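# Load a cartridge into a sealant gun with two arms

## Task

Put the cartridge into the sealant gun so its front end sits fully forward in the cup of the gun's front ring with the nozzle sticking out through that ring; the plunger rod starts pulled back, and at the end its disc must rest against the cartridge's back end (the trigger is functional and may be used). The loaded gun must be left lying on the table itself, not leaning on any other object, and you then state that you are done.

## Robot and tools

Robot: two arms, left_arm and right_arm, each ending in a two-finger gripper. Fingers point along the gripper's +z axis and close along its y axis. end_effector_position is the spot between the finger pads, roughly 1 cm short of the tips.

Frames: the scene frame has its origin at table-top height, halfway between the nominal arm bases; +x points out over the table, +z up, and left_arm is on the +y side (image left/right does not match these names). Actual bases: left_arm at (+0.030, +0.266, 0) m, right_arm at (+0.009, -0.278, 0) m, each yawed very slightly (quat_wxyz about (1, 0, 0, +0.016) and (1, 0, 0, +0.019)). Each arm's hand pose, velocities, Hand target and wrist-camera pose are reported in that arm's own base frame; fixed cameras and the table use the scene frame. Reported hand pose can be off by a few centimetres, worse at long reach.

execute_actions(actions, cameras): actions is a list of actions; each action is a table of at most 15 rows, one row per 1/30 s step, and a short table repeats its last row until step 15. Every row has 14 numbers in [-1, 1]: dx, dy, dz, rx, ry, rz, opening for left_arm, then the same seven for right_arm. The six pose numbers are an offset, in that arm's base axes, from the arm's Hand target as it was when the action began (not from the row before). Scale: 1.0 = 0.6 m for dx/dy/dz and 180 degrees for the rotation vector rx/ry/rz, turning about the Hand target's position. Repeating an offset in a later action moves the arm further. Opening is absolute: +1 fully open (0.093 m), -1 closed. To leave an arm alone send six zeros, but always send the opening it should keep; a 0 opening is a real command. Images come only with an empty actions list or when cameras names them.

move(target, speed, blend, opening_speed, grip_force, blocking, cameras): target is one 14-number row or a list of up to 15 rows, same layout and scale; every row is an offset from the Hand targets at the move's start, not from the previous row. Grippers travel straight lines, all finishing together, capped at 10 s total. speed: path top speed in m/s, 0.002 to 2.9 (default 0.25), rotation capped at twice that in rad/s; one value or one per target. blend: corner rounding in m for lists, default 0 (stop at each). opening_speed: rate of change of opening per second on the -1..+1 scale, at least 0.2. grip_force: per-pad force cap in N, 10 to 50, one value or one per arm; it persists, and low values close slowly. blocking=false returns after about 0.5 s while the motion continues. Result adds a move: line: done, off_target, moving, held or fault, plus limits (paced = pose clipped, held = steps withheld). Done means at rest within 10 mm and 2 degrees; it says nothing about contact. Paths do not avoid obstacles or the other arm; fast moves lag and overshoot, and passing near an arm's own base can whip its elbow round, so route around it.

wait(seconds): 0 to 3600, sends nothing new; a running move continues. stop(): brakes a running move; braking needs distance. zoom_image(camera, region): camera is cam_high, cam_low, cam_left_wrist or cam_right_wrist; region [x0, y0, x1, y1] pixels of its latest image, at most 504 square. finished_scene(scene): ends the scene, irreversible; call it only once the gun is loaded and resting on the table.

Result lines: end_effector_position (m) and end_effector_quat_wxyz in the arm's base frame; Hand target is the last commanded pose after clipping, and the base for the next offsets; Tool commands show current gripper commands. grip_measured is the finger motor position (+1 open, -1 closed); pads meet near -0.94, and each millimetre of object width adds about 0.0208. To grip a rigid flat part firmly, send about 0.41 below its width reading; to release, send well above it. Keep sending the gripping number while holding. Joint positions end with the finger gap in metres. Joint torques carry offsets and noise; indices 1 to 3 wrap at ±28 N m. Joint velocities "within noise" means still.

Control behaviour: each step the commanded orientation is clipped to 40 degrees from the measured one. Friction and gravity can leave a gripper short, low or tilted; check position and orientation after each motion and correct, sending the remaining gap as an offset. A blocked arm keeps pushing until commanded back past its gripper.

Cameras: cam_high and cam_low are fixed (672x504); cam_left_wrist and cam_right_wrist ride on the arms. Calibration may be off by a couple of degrees and millimetres.

Avoid: dropping the cartridge or gun, releasing moving parts, striking the table or gun hard, collisions or squeezing between the two grippers, pulling on wrist camera cables, and anything leaving the table. Motors heat when holding loads or stretched out; MOTOR HOT appears at 75 °C, and at 90 °C the arm folds and is lost for the scene. A random nudge may move loose objects occasionally.

Each tool is called as a command line: name --argument value for each argument, lists and objects as JSON in quotes; but a table of rows of numbers goes row by row, as --pt "numbers of a row", without its own name.

## Session

execute_actions --actions '[]'

Scene clock: 0.00 s.
left_arm: end_effector_position=(+0.3880, -0.0085, +0.0901) grip_measured=+1.000 end_effector_quat_wxyz=(+0.570, +0.003, +0.821, -0.022) | right_arm: end_effector_position=(+0.3888, -0.0041, +0.0786) grip_measured=+1.000 end_effector_quat_wxyz=(+0.558, +0.024, +0.829, -0.004)
Joint positions: left_arm=[-0.008 1.535 0.363 0.815 0.032 -0.022 0.093] | right_arm=[0.006 1.575 0.368 0.821 0.039 0.038 0.093]
Joint velocities: within noise
Joint torques (N m): no reading
Motor temperatures (°C): left_arm=[29 35 37 39 26 27 26] | right_arm=[28 32 31 34 23 28 24]
Heat: left arm: 39 °C; right arm: 34 °C.
Hand target: left_arm +0.3920, -0.0086, +0.0995; +0.582, +0.004, +0.813, -0.022 | right_arm +0.3910, -0.0041, +0.0826; +0.564, +0.024, +0.826, -0.003
Tool commands: left_gripper/opening=+1.0 right_gripper/opening=+1.0

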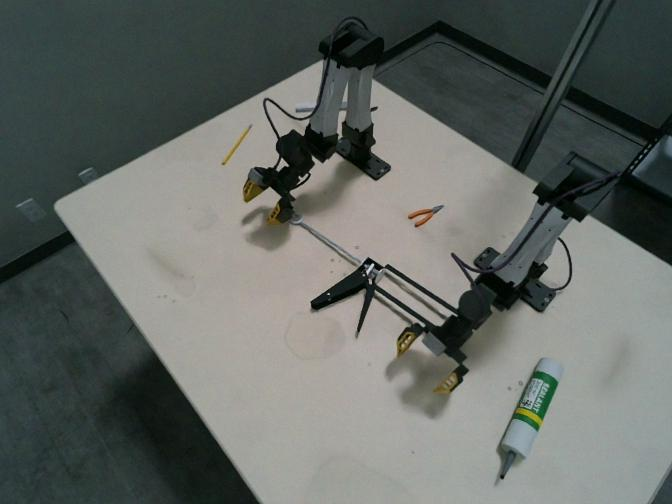

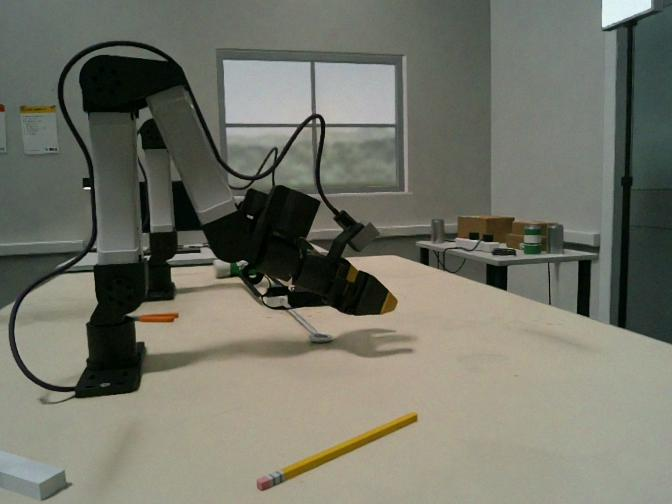

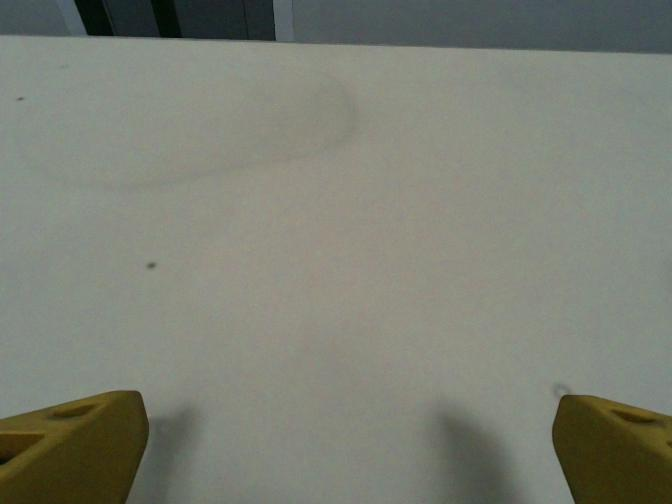

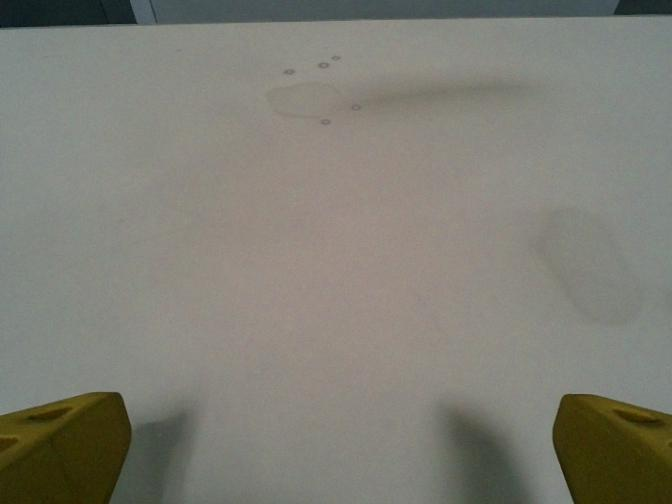

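zoom_image --camera "cam_high" --region '[220, 180, 520, 400]'

zoom_image --camera "cam_high" --region '[440, 320, 640, 500]'

zoom_image --camera "cam_low" --region '[200, 230, 400, 360]'

Scaled by 1.680 from the camera's image (finer frame: 960x720).

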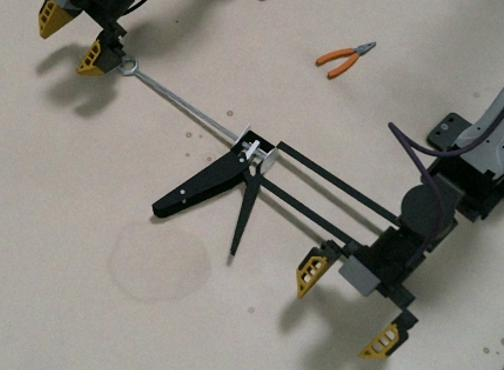

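Scaled by 2.520 from the camera's image (finer frame: 960x720).

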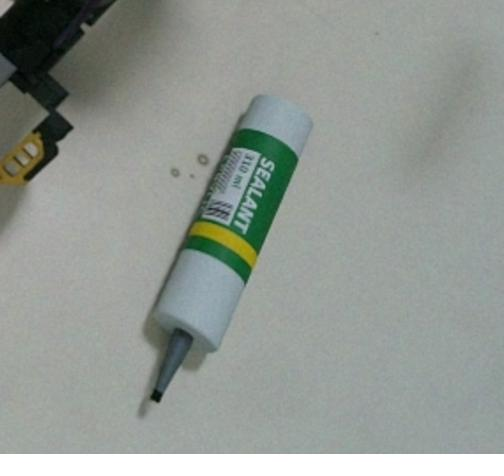

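Scaled by 2.520 from the camera's image (finer frame: 960x720).

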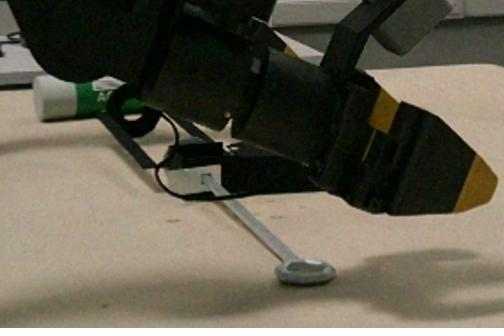

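move --pt "0 0 0.25 0 0 0 1 0 0 0.2 0 0 0 1" --pt "-0.247 0.371 0.30 -0.0262 0.3957 0.0601 1 0 -0.1 0.25 0 0 0 1" --blend '[0.03,0]' --speed 0.2 --cameras '["all"]'

Scene clock: 103.13 s.
left_arm: end_effector_position=(+0.2425, +0.2102, +0.2764) grip_measured=+1.000 end_effector_quat_wxyz=(+0.135, -0.109, +0.981, +0.085) | right_arm: end_effector_position=(+0.3868, -0.0641, +0.2156) grip_measured=+1.000 end_effector_quat_wxyz=(+0.549, +0.034, +0.835, -0.004)
Joint positions: left_arm=[0.722 1.601 1.898 -1.548 0.016 0.498 0.093] | right_arm=[-0.239 1.197 0.77 0.012 -0.175 -0.042 0.093]
Joint torques (N m): left_arm=[-0.21 -4.93 6.9 0.75 -0.09 0.27] | right_arm=[-0.39 -4.08 12.36 2.14 -0.41 -0.26]
Motor temperatures (°C): left_arm=[28 37 40 47 25 26 25] | right_arm=[27 35 37 42 22 27 24]
Heat: left arm: 47 °C; right arm: 42 °C.
Hand target: left_arm +0.2438, +0.2141, +0.2795; +0.000, -0.103, +0.995, +0.000 | right_arm +0.3910, -0.0640, +0.2327; +0.564, +0.024, +0.826, -0.003
Off the commanded pose: left_arm 0.005 m, 18 deg | right_arm 0.017 m, 2 deg.
joint sent to its limit (left arm) — joint 4 (wrist pitch), lower limit. The joint targets are off in orientation, not in position.
move: off_target (left_arm, right_arm)
cam_left_wrist: T_world_to_cam=[[0.23693, -0.95954, -0.15212, 0.19027], [-0.9567, -0.25769, 0.13537, 0.28754], [-0.16909, 0.11346, -0.97905, 0.3753]] pos_world=[0.29346, 0.21409, 0.35746]
cam_right_wrist: T_world_to_cam=[[-0.03742, -0.99881, -0.0312, -0.04186], [-0.75524, 0.04871, -0.65364, 0.47312], [0.65438, -0.00089, -0.75616, -0.00305]] pos_world=[0.35774, -0.06486, 0.30564]

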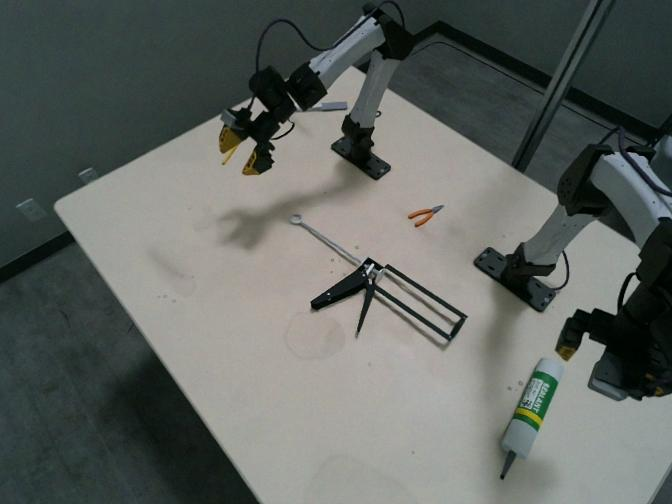

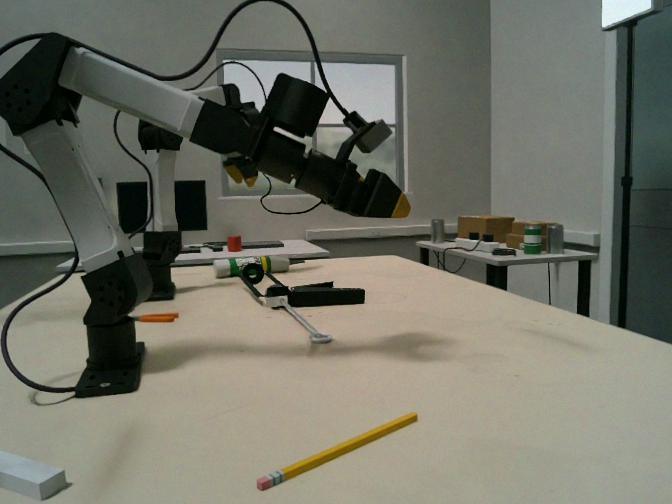

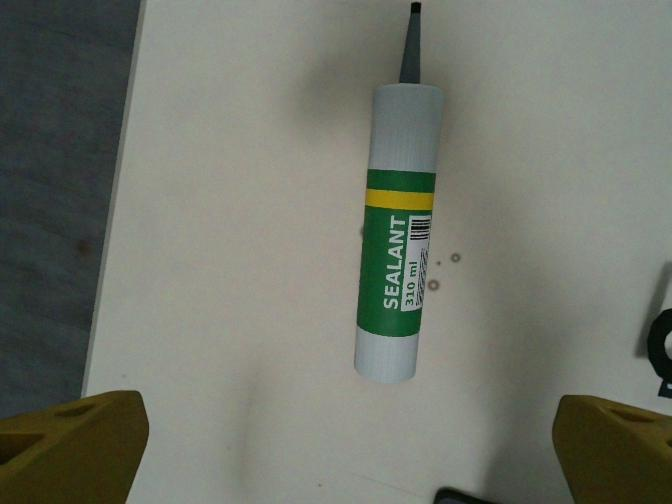

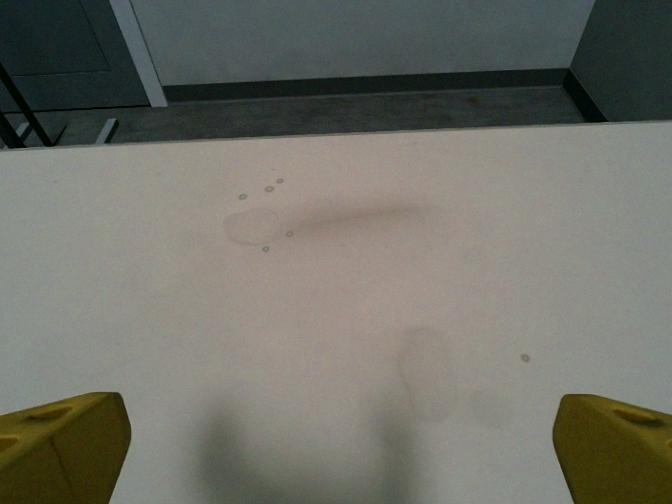

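zoom_image --camera "cam_high" --region '[290, 240, 480, 360]'

zoom_image --camera "cam_low" --region '[210, 235, 390, 355]'

zoom_image --camera "cam_high" --region '[420, 290, 520, 360]'

Scaled by 2.653 from the camera's image (finer frame: 960x720).

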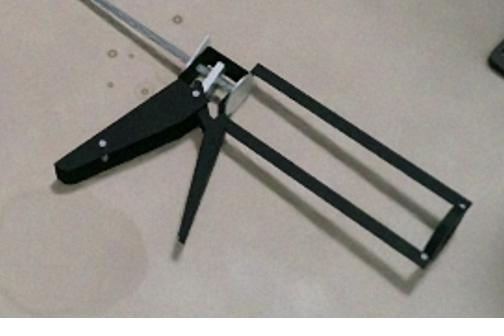

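Scaled by 2.800 from the camera's image (finer frame: 960x720).

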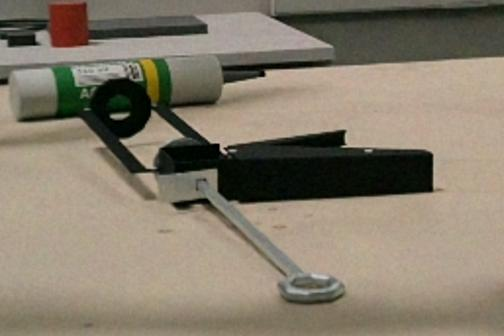

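Scaled by 5.040 from the camera's image (finer frame: 960x720).

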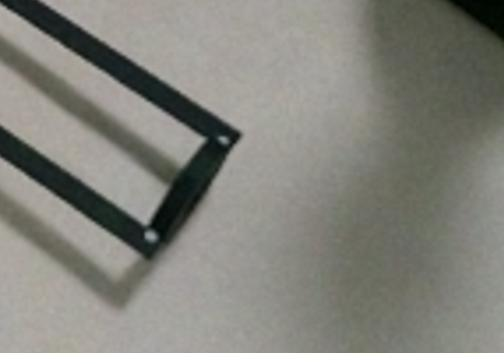

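move --pt "-0.0063 -0.5568 -0.0492 0.01033 -0.0997 -0.0652 1 -0.1017 0.2733 0.0288 -0.0015 0.2417 0.0157 1" --speed 0.25 --cameras '["all"]'

Scene clock: 188.83 s.
left_arm: end_effector_position=(+0.2327, -0.1171, +0.2442) grip_measured=+1.000 end_effector_quat_wxyz=(+0.142, +0.006, +0.990, +0.002) | right_arm: end_effector_position=(+0.3276, +0.0997, +0.2465) grip_measured=+1.000 end_effector_quat_wxyz=(+0.217, -0.006, +0.976, +0.005)
Joint positions: left_arm=[-0.564 1.388 1.575 -1.516 -0.152 -0.534 0.093] | right_arm=[0.364 1.527 1.65 -1.277 0.141 0.323 0.093]
Joint torques (N m): left_arm=[-0.7 -3.51 7.1 0.79 -0.3 0.01] | right_arm=[0.54 -4.03 10.52 1.08 0.16 0.04]
Motor temperatures (°C): left_arm=[27 36 41 40 24 26 25] | right_arm=[26 33 54 42 22 26 24]
Heat: left arm: 41 °C; right arm: 54 °C.
Hand target: left_arm +0.2400, -0.1201, +0.2500; +0.157, +0.000, +0.988, +0.000 | right_arm +0.3300, +0.0999, +0.2499; +0.218, +0.000, +0.976, +0.000
Off the commanded pose: left_arm 0.010 m, 2 deg | right_arm 0.004 m, 1 deg.
move: done
cam_left_wrist: T_world_to_cam=[[-0.01121, -0.99974, -0.02005, -0.10556], [-0.98978, 0.00825, 0.14236, 0.23538], [-0.14215, 0.02144, -0.98961, 0.36476]] pos_world=[0.28364, -0.1153, 0.32535]
cam_right_wrist: T_world_to_cam=[[0.03152, -0.99924, -0.02281, 0.09593], [-0.99943, -0.03179, 0.01177, 0.36469], [-0.01248, 0.02243, -0.99967, 0.33534]] pos_world=[0.36564, 0.09993, 0.33312]

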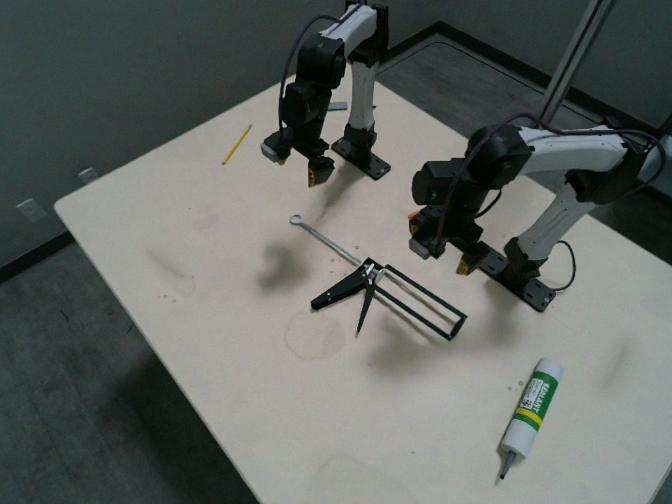

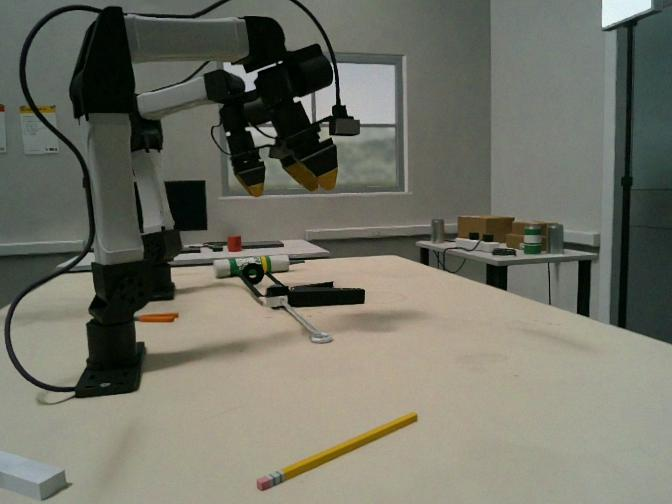

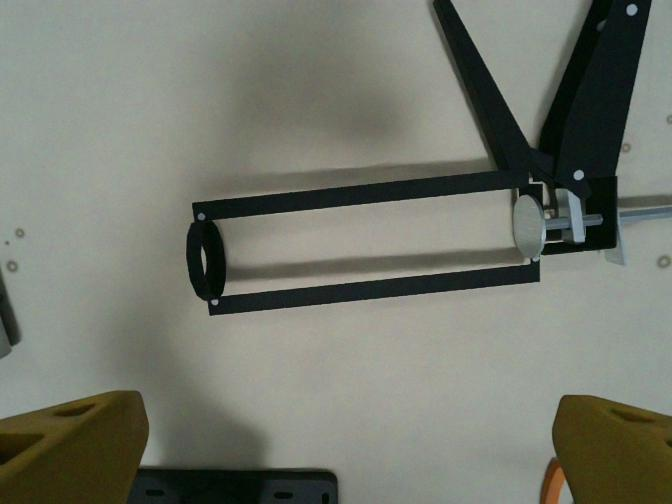

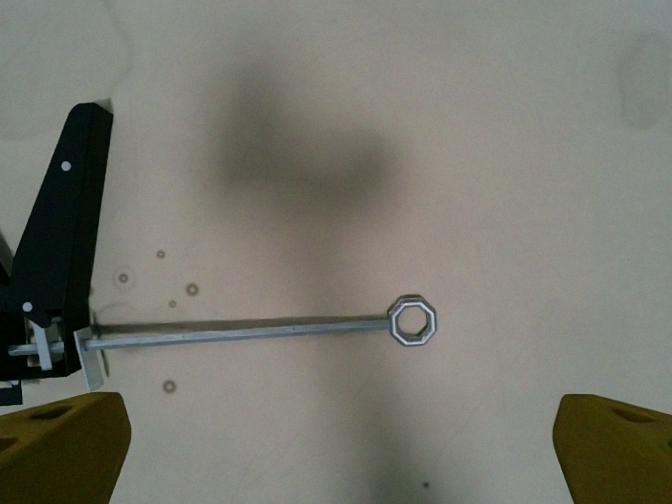

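zoom_image --camera "cam_left_wrist" --region '[170, 180, 300, 330]'

zoom_image --camera "cam_left_wrist" --region '[460, 100, 672, 300]'

zoom_image --camera "cam_right_wrist" --region '[0, 90, 240, 420]'

Scaled by 3.360 from the camera's image (finer frame: 960x720).

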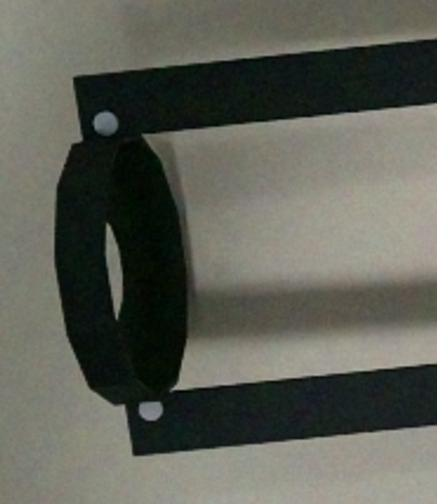

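Scaled by 2.377 from the camera's image (finer frame: 960x720).

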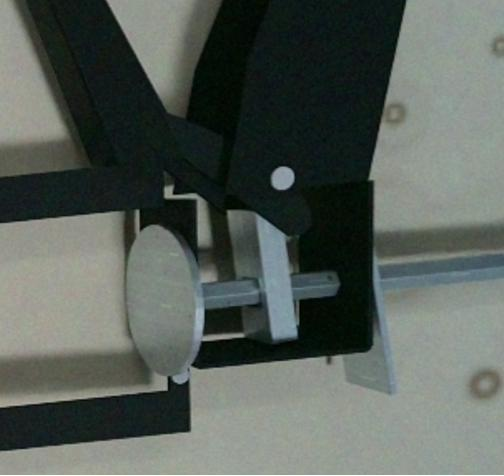

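Scaled by 1.527 from the camera's image (finer frame: 960x720).

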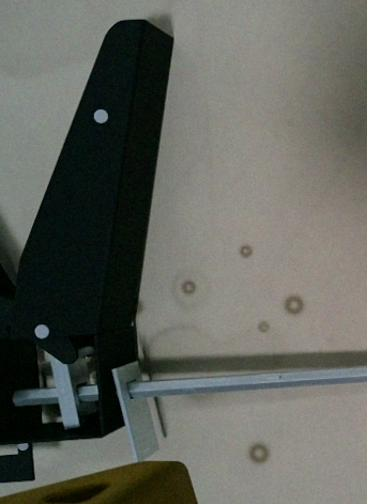

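zoom_image --camera "cam_low" --region '[225, 250, 325, 325]'

zoom_image --camera "cam_left_wrist" --region '[180, 190, 250, 320]'

Scaled by 5.040 from the camera's image (finer frame: 960x720).

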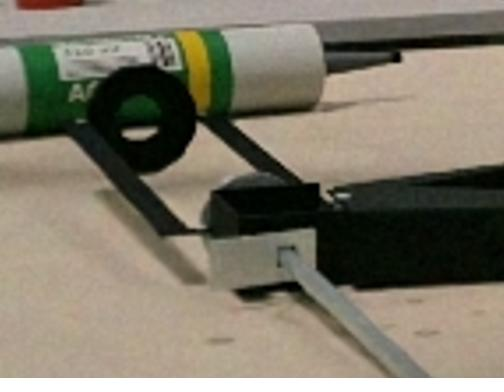

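Scaled by 3.877 from the camera's image (finer frame: 960x720).

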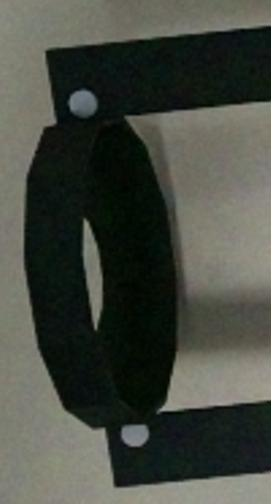

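move --pt "-0.0917 0.1502 -0.2 0 0 0 1 -0.1333 -0.1665 0.4835 0 -0.2489 0 1" --speed 0.3 --cameras '["cam_left_wrist", "cam_high"]'

Scene clock: 477.47 s.
left_arm: end_effector_position=(+0.1818, -0.0288, +0.1286) grip_measured=+1.000 end_effector_quat_wxyz=(+0.145, -0.003, +0.989, +0.006) | right_arm: end_effector_position=(+0.2511, -0.0013, +0.5420) grip_measured=+1.000 end_effector_quat_wxyz=(+0.579, +0.008, +0.816, -0.002)
Joint positions: left_arm=[-0.229 0.949 0.84 -1.179 -0.078 -0.224 0.093] | right_arm=[0.007 1.408 2.558 -1.487 0.019 0.013 0.093]
Joint torques (N m): left_arm=[0.35 -2.41 4.94 0.96 0.05 0.25] | right_arm=[-0.34 -0.23 4.56 2.03 -0.3 -0.25]
Motor temperatures (°C): left_arm=[26 31 45 32 24 25 24] | right_arm=[25 32 53 31 22 25 23]
Heat: left arm: 45 °C; right arm: 53 °C.
Hand target: left_arm +0.1851, -0.0300, +0.1300; +0.157, +0.000, +0.988, +0.000 | right_arm +0.2501, +0.0001, +0.5400; +0.573, +0.000, +0.820, +0.000
Off the commanded pose: left_arm 0.004 m, 2 deg | right_arm 0.003 m, 1 deg.
move: done
cam_left_wrist: T_world_to_cam=[[0.00799, -0.99961, -0.02677, -0.02273], [-0.99069, -0.01155, 0.13563, 0.20114], [-0.13588, 0.02544, -0.9904, 0.24035]] pos_world=[0.23211, -0.02651, 0.21015]
Images, in order (width x height): cam_high 672x504, cam_left_wrist 672x504.

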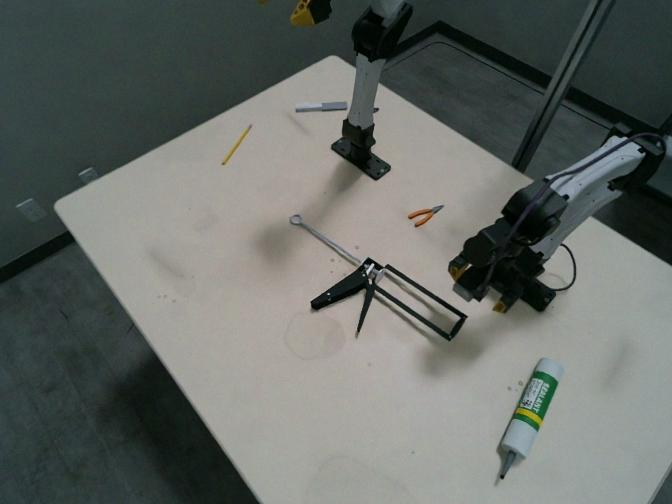

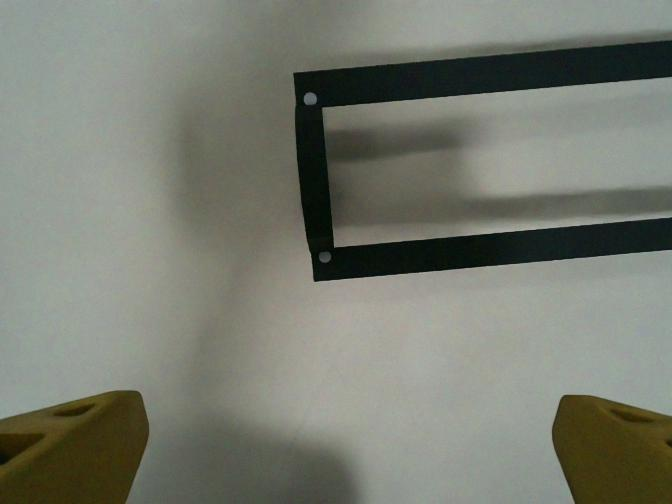

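zoom_image --camera "cam_left_wrist" --region '[270, 50, 480, 290]'

Scaled by 2.100 from the camera's image (finer frame: 960x720).

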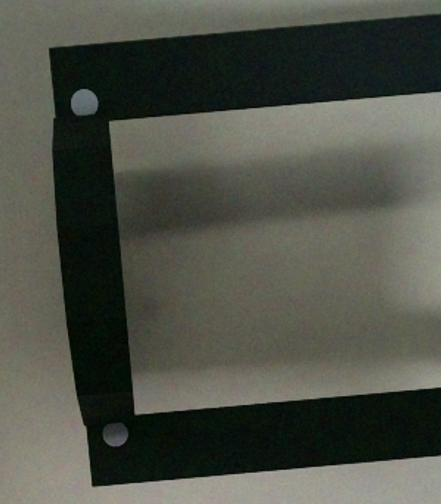

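execute_actions --actions '[]'

zoom_image --camera "cam_low" --region '[205, 250, 285, 310]'

zoom_image --camera "cam_low" --region '[240, 265, 380, 350]'

zoom_image --camera "cam_high" --region '[420, 300, 490, 350]'

Scene clock: 747.90 s.
left_arm: end_effector_position=(+0.1818, -0.0288, +0.1286) grip_measured=+1.000 end_effector_quat_wxyz=(+0.145, -0.003, +0.989, +0.006) | right_arm: end_effector_position=(+0.2510, -0.0013, +0.5420) grip_measured=+1.000 end_effector_quat_wxyz=(+0.579, +0.008, +0.816, -0.002)
Joint positions: left_arm=[-0.229 0.949 0.84 -1.179 -0.078 -0.224 0.093] | right_arm=[0.007 1.408 2.558 -1.488 0.019 0.013 0.093]
Joint velocities: within noise
Joint torques (N m): left_arm=[0.35 -2.43 4.96 0.96 0.05 0.25] | right_arm=[-0.29 -0.17 4.59 2.02 -0.29 -0.26]
Motor temperatures (°C): left_arm=[26 28 39 31 24 25 24] | right_arm=[25 27 37 40 21 25 23]
Heat: left arm: 39 °C; right arm: 40 °C.
Hand target: left_arm +0.1851, -0.0300, +0.1300; +0.157, +0.000, +0.988, +0.000 | right_arm +0.2500, +0.0001, +0.5400; +0.573, +0.000, +0.819, +0.000
Tool commands: left_gripper/opening=+1.0 right_gripper/opening=+1.0
Off the commanded pose: left_arm 0.004 m, 2 deg | right_arm 0.003 m, 1 deg.
camera_calibration:
cam_left_wrist: T_world_to_cam=[[0.00799, -0.99961, -0.02677, -0.02273], [-0.99069, -0.01155, 0.13563, 0.20114], [-0.13588, 0.02544, -0.9904, 0.24035]] pos_world=[0.23211, -0.02651, 0.21015]
cam_right_wrist: T_world_to_cam=[[0.0096, -0.99995, -0.00402, -0.00056], [-0.70788, -0.00396, -0.70632, 0.5975], [0.70626, 0.00962, -0.70788, 0.29351]] pos_world=[0.21567, -0.00102, 0.62979]

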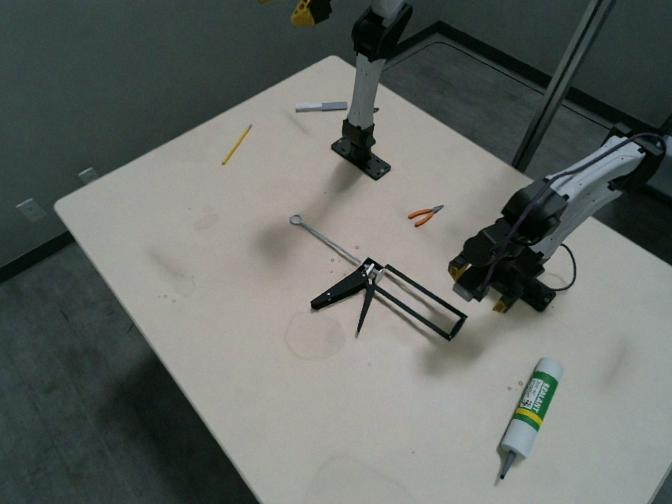

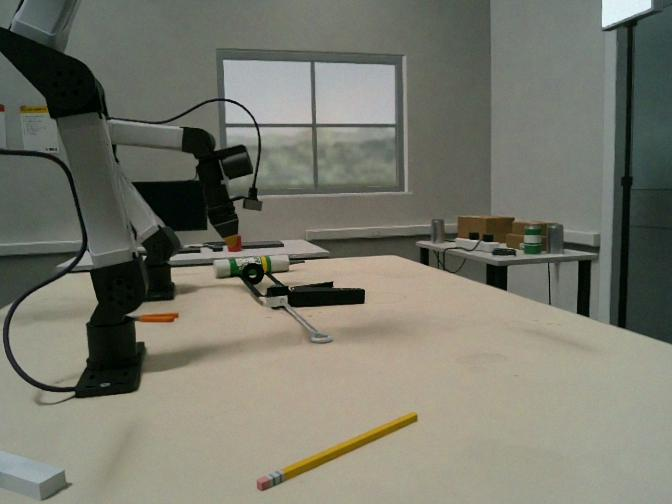

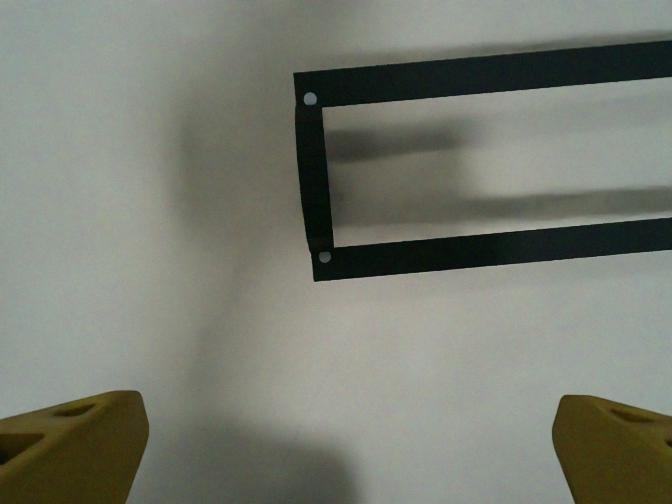

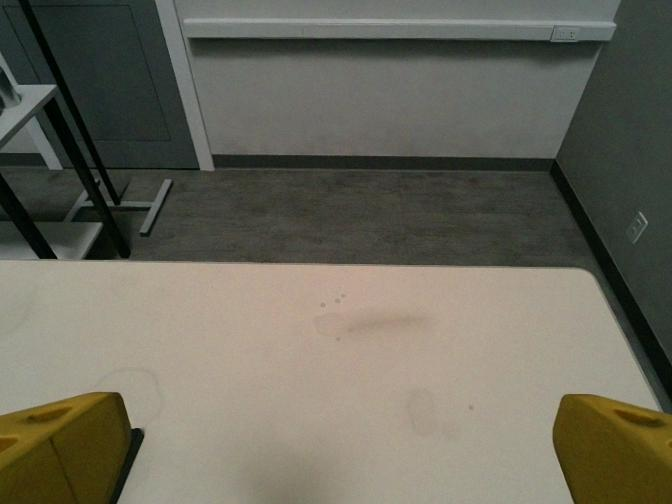

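Scaled by 6.300 from the camera's image (finer frame: 960x720).

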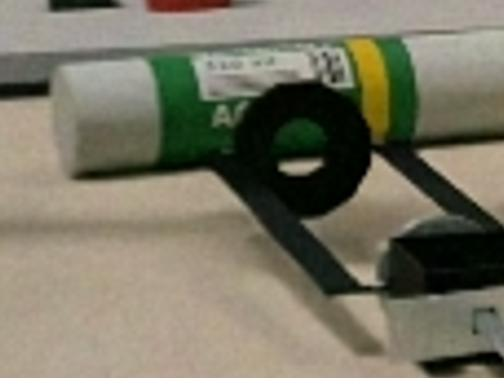

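Scaled by 3.600 from the camera's image (finer frame: 960x720).

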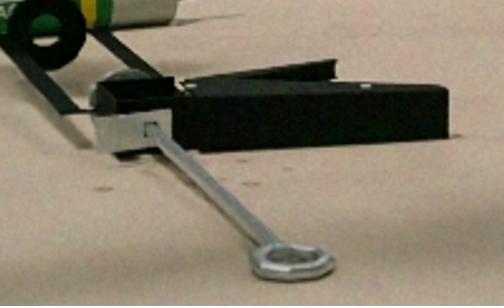

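Scaled by 7.200 from the camera's image (finer frame: 960x720).

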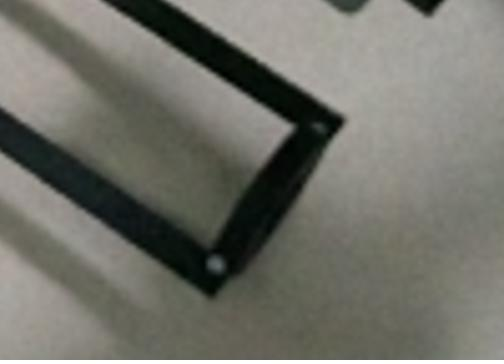

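move --pt "0.1715 0.405 0.0333 -0.00936 0.10005 0.05894 1 0 0 0 0 0 0 1" --speed 0.3 --cameras '["cam_left_wrist", "cam_high", "cam_low"]'

Scene clock: 1014.63 s.
left_arm: end_effector_position=(+0.2856, +0.2099, +0.1480) grip_measured=+1.000 end_effector_quat_wxyz=(+0.000, -0.099, +0.995, -0.001) | right_arm: end_effector_position=(+0.2509, -0.0013, +0.5416) grip_measured=+1.000 end_effector_quat_wxyz=(+0.578, +0.008, +0.816, -0.002)
Joint positions: left_arm=[0.635 1.895 1.76 -1.438 0.002 0.436 0.093] | right_arm=[0.007 1.408 2.558 -1.489 0.019 0.013 0.093]
Joint torques (N m): left_arm=[-0.08 -7.88 7.16 0.11 0.01 0.27] | right_arm=[-0.46 -0.08 4.82 2.01 -0.31 -0.26]
Heat: left arm: 38 °C; right arm: 42 °C.
Hand target: left_arm +0.2880, +0.2130, +0.1501; +0.000, -0.094, +0.996, +0.000 | right_arm +0.2500, +0.0001, +0.5400; +0.573, +0.000, +0.820, +0.000
Off the commanded pose: left_arm 0.004 m, 1 deg | right_arm 0.002 m, 1 deg.
move: done
cam_left_wrist: T_world_to_cam=[[0.19255, -0.98121, -0.01216, 0.15676], [-0.89147, -0.18009, 0.41575, 0.26968], [-0.41013, -0.06921, -0.9094, 0.35379]] pos_world=[0.35532, 0.22687, 0.21153]
Images, in order (width x height): cam_high 672x504, cam_low 672x504, cam_left_wrist 672x504.

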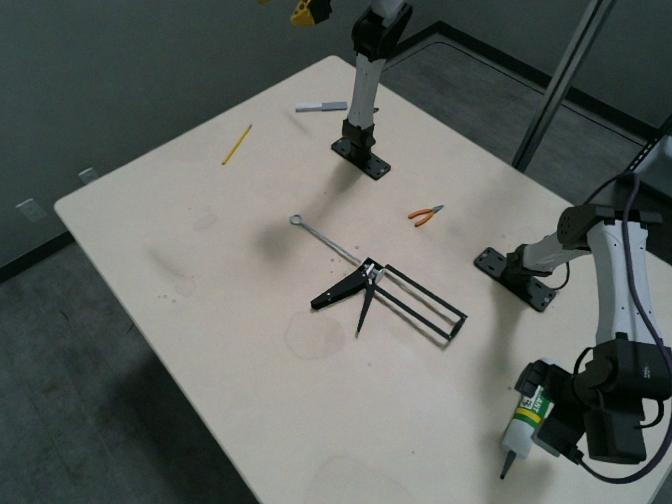

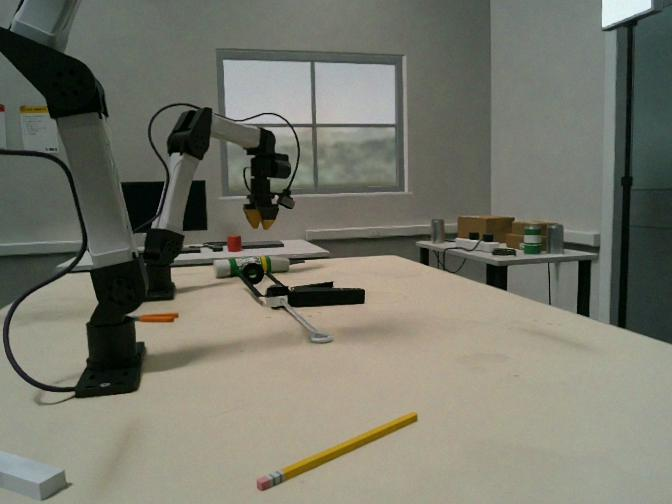

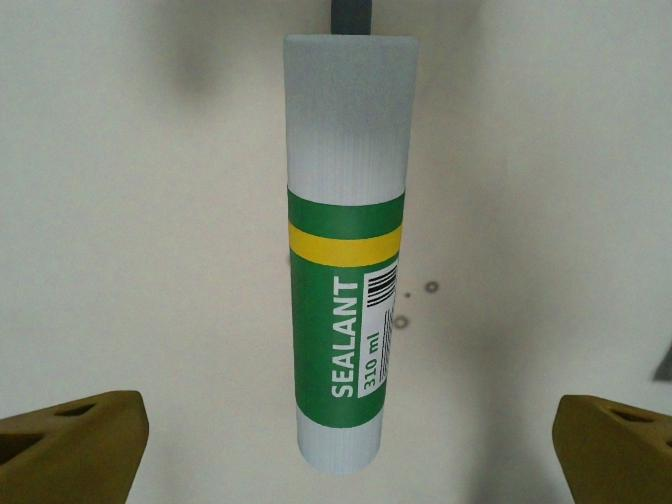

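zoom_image --camera "cam_left_wrist" --region '[260, 10, 440, 220]'

zoom_image --camera "cam_left_wrist" --region '[260, 290, 440, 490]'

Scaled by 2.400 from the camera's image (finer frame: 960x720).

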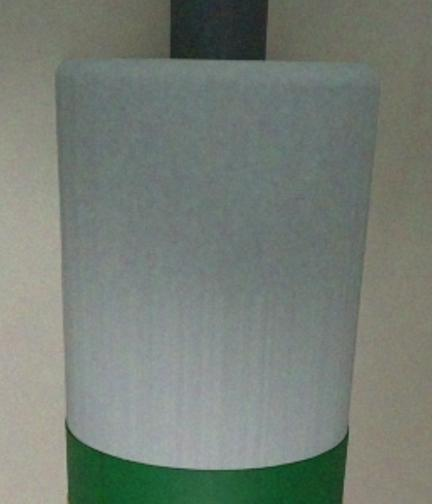

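Scaled by 2.520 from the camera's image (finer frame: 960x720).

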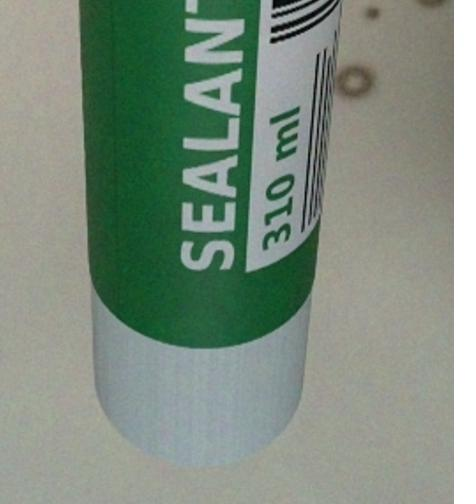

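move --pt "0 0 -0.1668 0 0 -0.005 1 0 0 0 0 0 0 1" --speed 0.12 --cameras '["cam_left_wrist"]'

Scene clock: 1121.33 s.
left_arm: end_effector_position=(+0.2871, +0.2110, +0.0555) grip_measured=+1.000 end_effector_quat_wxyz=(+0.001, -0.091, +0.996, -0.001) | right_arm: end_effector_position=(+0.2509, -0.0013, +0.5416) grip_measured=+1.000 end_effector_quat_wxyz=(+0.578, +0.008, +0.816, -0.002)
Joint positions: left_arm=[0.635 1.927 1.434 -1.078 0.002 0.452 0.093] | right_arm=[0.007 1.408 2.558 -1.489 0.019 0.013 0.093]
Joint torques (N m): left_arm=[-0.06 -8.14 4.33 0.39 0.01 0.27] | right_arm=[-0.36 -0.18 4.7 2.01 -0.31 -0.27]
Motor temperatures (°C): left_arm=[25 34 42 28 23 25 24] | right_arm=[24 26 33 42 21 25 23]
Heat: left arm: 42 °C; right arm: 42 °C.
Hand target: left_arm +0.2879, +0.2130, +0.0499; +0.000, -0.086, +0.996, +0.000 | right_arm +0.2500, +0.0001, +0.5400; +0.573, +0.000, +0.820, +0.000
Off the commanded pose: left_arm 0.006 m, 1 deg | right_arm 0.002 m, 1 deg.
move: done
cam_left_wrist: T_world_to_cam=[[0.17721, -0.98409, -0.01295, 0.16155], [-0.89483, -0.16658, 0.41415, 0.30785], [-0.40972, -0.0618, -0.91012, 0.26868]] pos_world=[0.35694, 0.22687, 0.11913]

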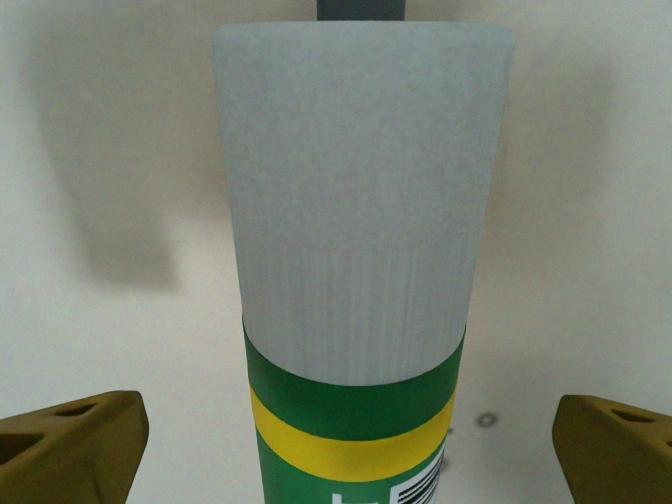

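move --pt "0 0 -0.03 0 0 0 1 0 0 0 0 0 0 1" --speed 0.05

move --pt "0 0 -0.01 0 0 0 1 0 0 0 0 0 0 1" --speed 0.03

move --pt "0 0 -0.007 0 0 0 1 0 0 0 0 0 0 1" --speed 0.03

Scene clock: 1171.47 s.
left_arm: end_effector_position=(+0.2870, +0.2109, +0.0374) grip_measured=+1.000 end_effector_quat_wxyz=(+0.000, -0.091, +0.996, -0.001) | right_arm: end_effector_position=(+0.2509, -0.0013, +0.5416) grip_measured=+1.000 end_effector_quat_wxyz=(+0.578, +0.008, +0.816, -0.002)
Joint positions: left_arm=[0.635 1.947 1.387 -1.012 0.002 0.452 0.093] | right_arm=[0.007 1.408 2.558 -1.489 0.019 0.013 0.093]
Joint torques (N m): left_arm=[-0.08 -8.1 4.34 0.38 0.01 0.27] | right_arm=[-0.39 -0.1 4.74 2.04 -0.3 -0.26]
Heat: left arm: 38 °C; right arm: 42 °C.
Hand target: left_arm +0.2879, +0.2130, +0.0319; +0.000, -0.086, +0.996, +0.000 | right_arm +0.2500, +0.0001, +0.5400; +0.573, +0.000, +0.820, +0.000
Off the commanded pose: left_arm 0.006 m, 1 deg | right_arm 0.002 m, 1 deg.
move: done

Scene clock: 1172.30 s.
left_arm: end_effector_position=(+0.2870, +0.2110, +0.0314) grip_measured=+1.000 end_effector_quat_wxyz=(+0.000, -0.091, +0.996, -0.001) | right_arm: end_effector_position=(+0.2509, -0.0013, +0.5416) grip_measured=+1.000 end_effector_quat_wxyz=(+0.578, +0.008, +0.816, -0.002)
Joint positions: left_arm=[0.635 1.954 1.372 -0.99 0.002 0.452 0.093] | right_arm=[0.007 1.408 2.558 -1.489 0.019 0.013 0.093]
Joint torques (N m): left_arm=[-0.06 -8.24 4.31 0.4 0 0.27] | right_arm=[-0.38 -0.09 4.78 2.02 -0.29 -0.26]
Heat: left arm: 38 °C; right arm: 42 °C.
Hand target: left_arm +0.2880, +0.2130, +0.0260; +0.000, -0.086, +0.996, +0.000 | right_arm +0.2500, +0.0001, +0.5400; +0.573, +0.000, +0.820, +0.000
Off the commanded pose: left_arm 0.006 m, 1 deg | right_arm 0.002 m, 1 deg.
move: done

Scene clock: 1173.03 s.
left_arm: end_effector_position=(+0.2871, +0.2110, +0.0272) grip_measured=+1.000 end_effector_quat_wxyz=(+0.000, -0.091, +0.996, -0.001) | right_arm: end_effector_position=(+0.2509, -0.0013, +0.5416) grip_measured=+1.000 end_effector_quat_wxyz=(+0.578, +0.008, +0.816, -0.002)
Joint positions: left_arm=[0.635 1.96 1.363 -0.975 0.002 0.452 0.093] | right_arm=[0.007 1.408 2.558 -1.489 0.019 0.013 0.093]
Joint torques (N m): left_arm=[-0.08 -8.17 4.29 0.38 0.01 0.27] | right_arm=[-0.36 -0.16 4.81 2.03 -0.3 -0.26]
Heat: left arm: 38 °C; right arm: 42 °C.
Hand target: left_arm +0.2880, +0.2130, +0.0217; +0.000, -0.086, +0.996, +0.000 | right_arm +0.2500, +0.0001, +0.5400; +0.573, +0.000, +0.820, +0.000
Off the commanded pose: left_arm 0.006 m, 1 deg | right_arm 0.002 m, 1 deg.
move: done

move --pt "0 0 -0.0067 0 0 0 1 0 0 0 0 0 0 1" --speed 0.03

move --pt "0 0 -0.005 0 0 0 1 0 0 0 0 0 0 1" --speed 0.03

Scene clock: 1180.13 s.
left_arm: end_effector_position=(+0.2872, +0.2111, +0.0232) grip_measured=+1.000 end_effector_quat_wxyz=(+0.000, -0.091, +0.996, -0.001) | right_arm: end_effector_position=(+0.2509, -0.0013, +0.5416) grip_measured=+1.000 end_effector_quat_wxyz=(+0.578, +0.008, +0.816, -0.002)
Joint positions: left_arm=[0.635 1.966 1.354 -0.96 0.002 0.452 0.093] | right_arm=[0.007 1.408 2.558 -1.489 0.019 0.013 0.093]
Joint torques (N m): left_arm=[-0.09 -8.23 4.3 0.38 0.01 0.28] | right_arm=[-0.38 -0.1 4.85 2.01 -0.3 -0.24]
Heat: left arm: 38 °C; right arm: 42 °C.
Hand target: left_arm +0.2880, +0.2130, +0.0177; +0.000, -0.086, +0.996, +0.000 | right_arm +0.2500, +0.0001, +0.5400; +0.573, +0.000, +0.820, +0.000
Off the commanded pose: left_arm 0.006 m, 1 deg | right_arm 0.002 m, 1 deg.
move: done

Scene clock: 1180.80 s.
left_arm: end_effector_position=(+0.2875, +0.2113, +0.0217) grip_measured=+1.000 end_effector_quat_wxyz=(+0.002, -0.091, +0.996, +0.000) | right_arm: end_effector_position=(+0.2509, -0.0013, +0.5416) grip_measured=+1.000 end_effector_quat_wxyz=(+0.578, +0.008, +0.816, -0.002)
Joint positions: left_arm=[0.635 1.966 1.348 -0.949 0.002 0.452 0.093] | right_arm=[0.007 1.408 2.558 -1.489 0.019 0.013 0.093]
Joint torques (N m): left_arm=[-0.09 -7.82 4.22 0.4 0 0.27] | right_arm=[-0.38 -0.06 4.71 2.01 -0.29 -0.27]
Heat: left arm: 38 °C; right arm: 42 °C.
Hand target: left_arm +0.2880, +0.2130, +0.0146; +0.000, -0.086, +0.996, +0.000 | right_arm +0.2500, +0.0001, +0.5400; +0.573, +0.000, +0.820, +0.000
Off the commanded pose: left_arm 0.007 m, 1 deg | right_arm 0.002 m, 1 deg.
move: done

move --pt "0 0 0.054 0 0 0 1 0 0 0 0 0 0 1" --speed 0.06 --cameras '["cam_left_wrist"]'

Scene clock: 1189.50 s.
left_arm: end_effector_position=(+0.2821, +0.2073, +0.0328) grip_measured=+1.000 end_effector_quat_wxyz=(-0.017, -0.091, +0.996, -0.011) | right_arm: end_effector_position=(+0.2509, -0.0013, +0.5416) grip_measured=+1.000 end_effector_quat_wxyz=(+0.578, +0.008, +0.816, -0.002)
Joint positions: left_arm=[0.635 1.966 1.394 -1.04 0.002 0.452 0.093] | right_arm=[0.007 1.408 2.558 -1.489 0.019 0.013 0.093]
Joint torques (N m): left_arm=[-0.06 -11.56 6.78 0.06 0 0.27] | right_arm=[-0.34 -0.16 4.81 2.01 -0.3 -0.28]
Heat: left arm: 38 °C; right arm: 42 °C.
Hand target: left_arm +0.2880, +0.2130, +0.0471; +0.000, -0.086, +0.996, +0.000 | right_arm +0.2500, +0.0001, +0.5400; +0.573, +0.000, +0.820, +0.000
Off the commanded pose: left_arm 0.016 m, 2 deg | right_arm 0.002 m, 1 deg.
move: off_target (left_arm)
cam_left_wrist: T_world_to_cam=[[0.17708, -0.98418, 0.00534, 0.15787], [-0.88041, -0.15598, 0.44782, 0.30476], [-0.43991, -0.084, -0.89411, 0.25828]] pos_world=[0.35398, 0.2246, 0.09361]

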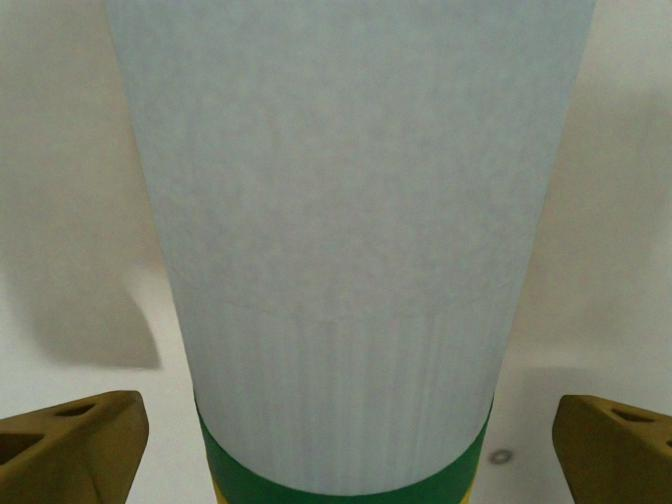

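move --pt "0 0 0.07 0 0 0 1 0 0 0 0 0 0 1" --pt "0 0 -0.0042 0 0 0 1 0 0 0 0 0 0 1" --speed 0.08 --cameras '["cam_left_wrist"]'

Scene clock: 1206.33 s.
left_arm: end_effector_position=(+0.2867, +0.2107, +0.0472) grip_measured=+1.000 end_effector_quat_wxyz=(-0.003, -0.091, +0.996, -0.003) | right_arm: end_effector_position=(+0.2509, -0.0013, +0.5416) grip_measured=+1.000 end_effector_quat_wxyz=(+0.578, +0.008, +0.816, -0.002)
Joint positions: left_arm=[0.635 1.941 1.42 -1.058 0.002 0.452 0.093] | right_arm=[0.007 1.408 2.558 -1.489 0.019 0.013 0.093]
Joint torques (N m): left_arm=[-0.08 -8.94 4.34 0.37 0.01 0.27] | right_arm=[-0.39 -0.09 4.79 2.01 -0.31 -0.27]
Heat: left arm: 38 °C; right arm: 42 °C.
Hand target: left_arm +0.2880, +0.2130, +0.0446; +0.000, -0.086, +0.996, +0.000 | right_arm +0.2500, +0.0001, +0.5400; +0.573, +0.000, +0.820, +0.000
Off the commanded pose: left_arm 0.004 m, 1 deg | right_arm 0.002 m, 1 deg.
move: done
cam_left_wrist: T_world_to_cam=[[0.17719, -0.98413, -0.00913, 0.16104], [-0.89187, -0.16449, 0.42132, 0.30918], [-0.41614, -0.06651, -0.90687, 0.26368]] pos_world=[0.35694, 0.22688, 0.11032]

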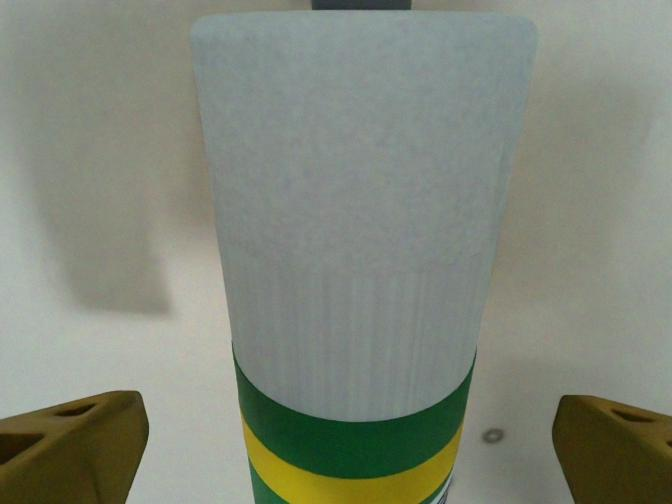

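move --pt "0 0 0 0 0 0 -0.35 0 0 0 0 0 0 1" --opening_speed 0.8 --cameras '["cam_left_wrist"]'

Scene clock: 1222.80 s.
left_arm: end_effector_position=(+0.2867, +0.2107, +0.0471) grip_measured=-0.252 end_effector_quat_wxyz=(-0.003, -0.091, +0.996, -0.003) | right_arm: end_effector_position=(+0.2509, -0.0013, +0.5416) grip_measured=+1.000 end_effector_quat_wxyz=(+0.578, +0.008, +0.816, -0.002)
Joint positions: left_arm=[0.635 1.941 1.419 -1.057 0.002 0.452 0.033] | right_arm=[0.007 1.408 2.558 -1.489 0.019 0.013 0.093]
Joint torques (N m): left_arm=[-0.06 -8.92 4.36 0.37 0.01 0.26] | right_arm=[-0.35 -0.08 4.77 2.01 -0.31 -0.27]
Motor temperatures (°C): left_arm=[25 39 38 27 23 25 24] | right_arm=[24 25 32 42 21 25 23]
Heat: left arm: 39 °C; right arm: 42 °C.
Hand target: left_arm +0.2880, +0.2130, +0.0445; +0.000, -0.086, +0.996, +0.000 | right_arm +0.2500, +0.0001, +0.5400; +0.573, +0.000, +0.820, +0.000
Off the commanded pose: left_arm 0.004 m, 1 deg | right_arm 0.002 m, 1 deg.
move: done
cam_left_wrist: T_world_to_cam=[[0.17675, -0.98421, -0.00932, 0.16122], [-0.89206, -0.16419, 0.42103, 0.30935], [-0.41591, -0.0661, -0.907, 0.26347]] pos_world=[0.35704, 0.22688, 0.11022]

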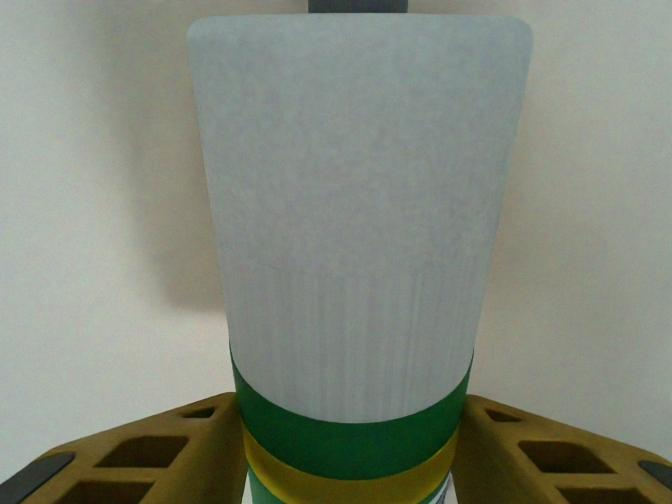

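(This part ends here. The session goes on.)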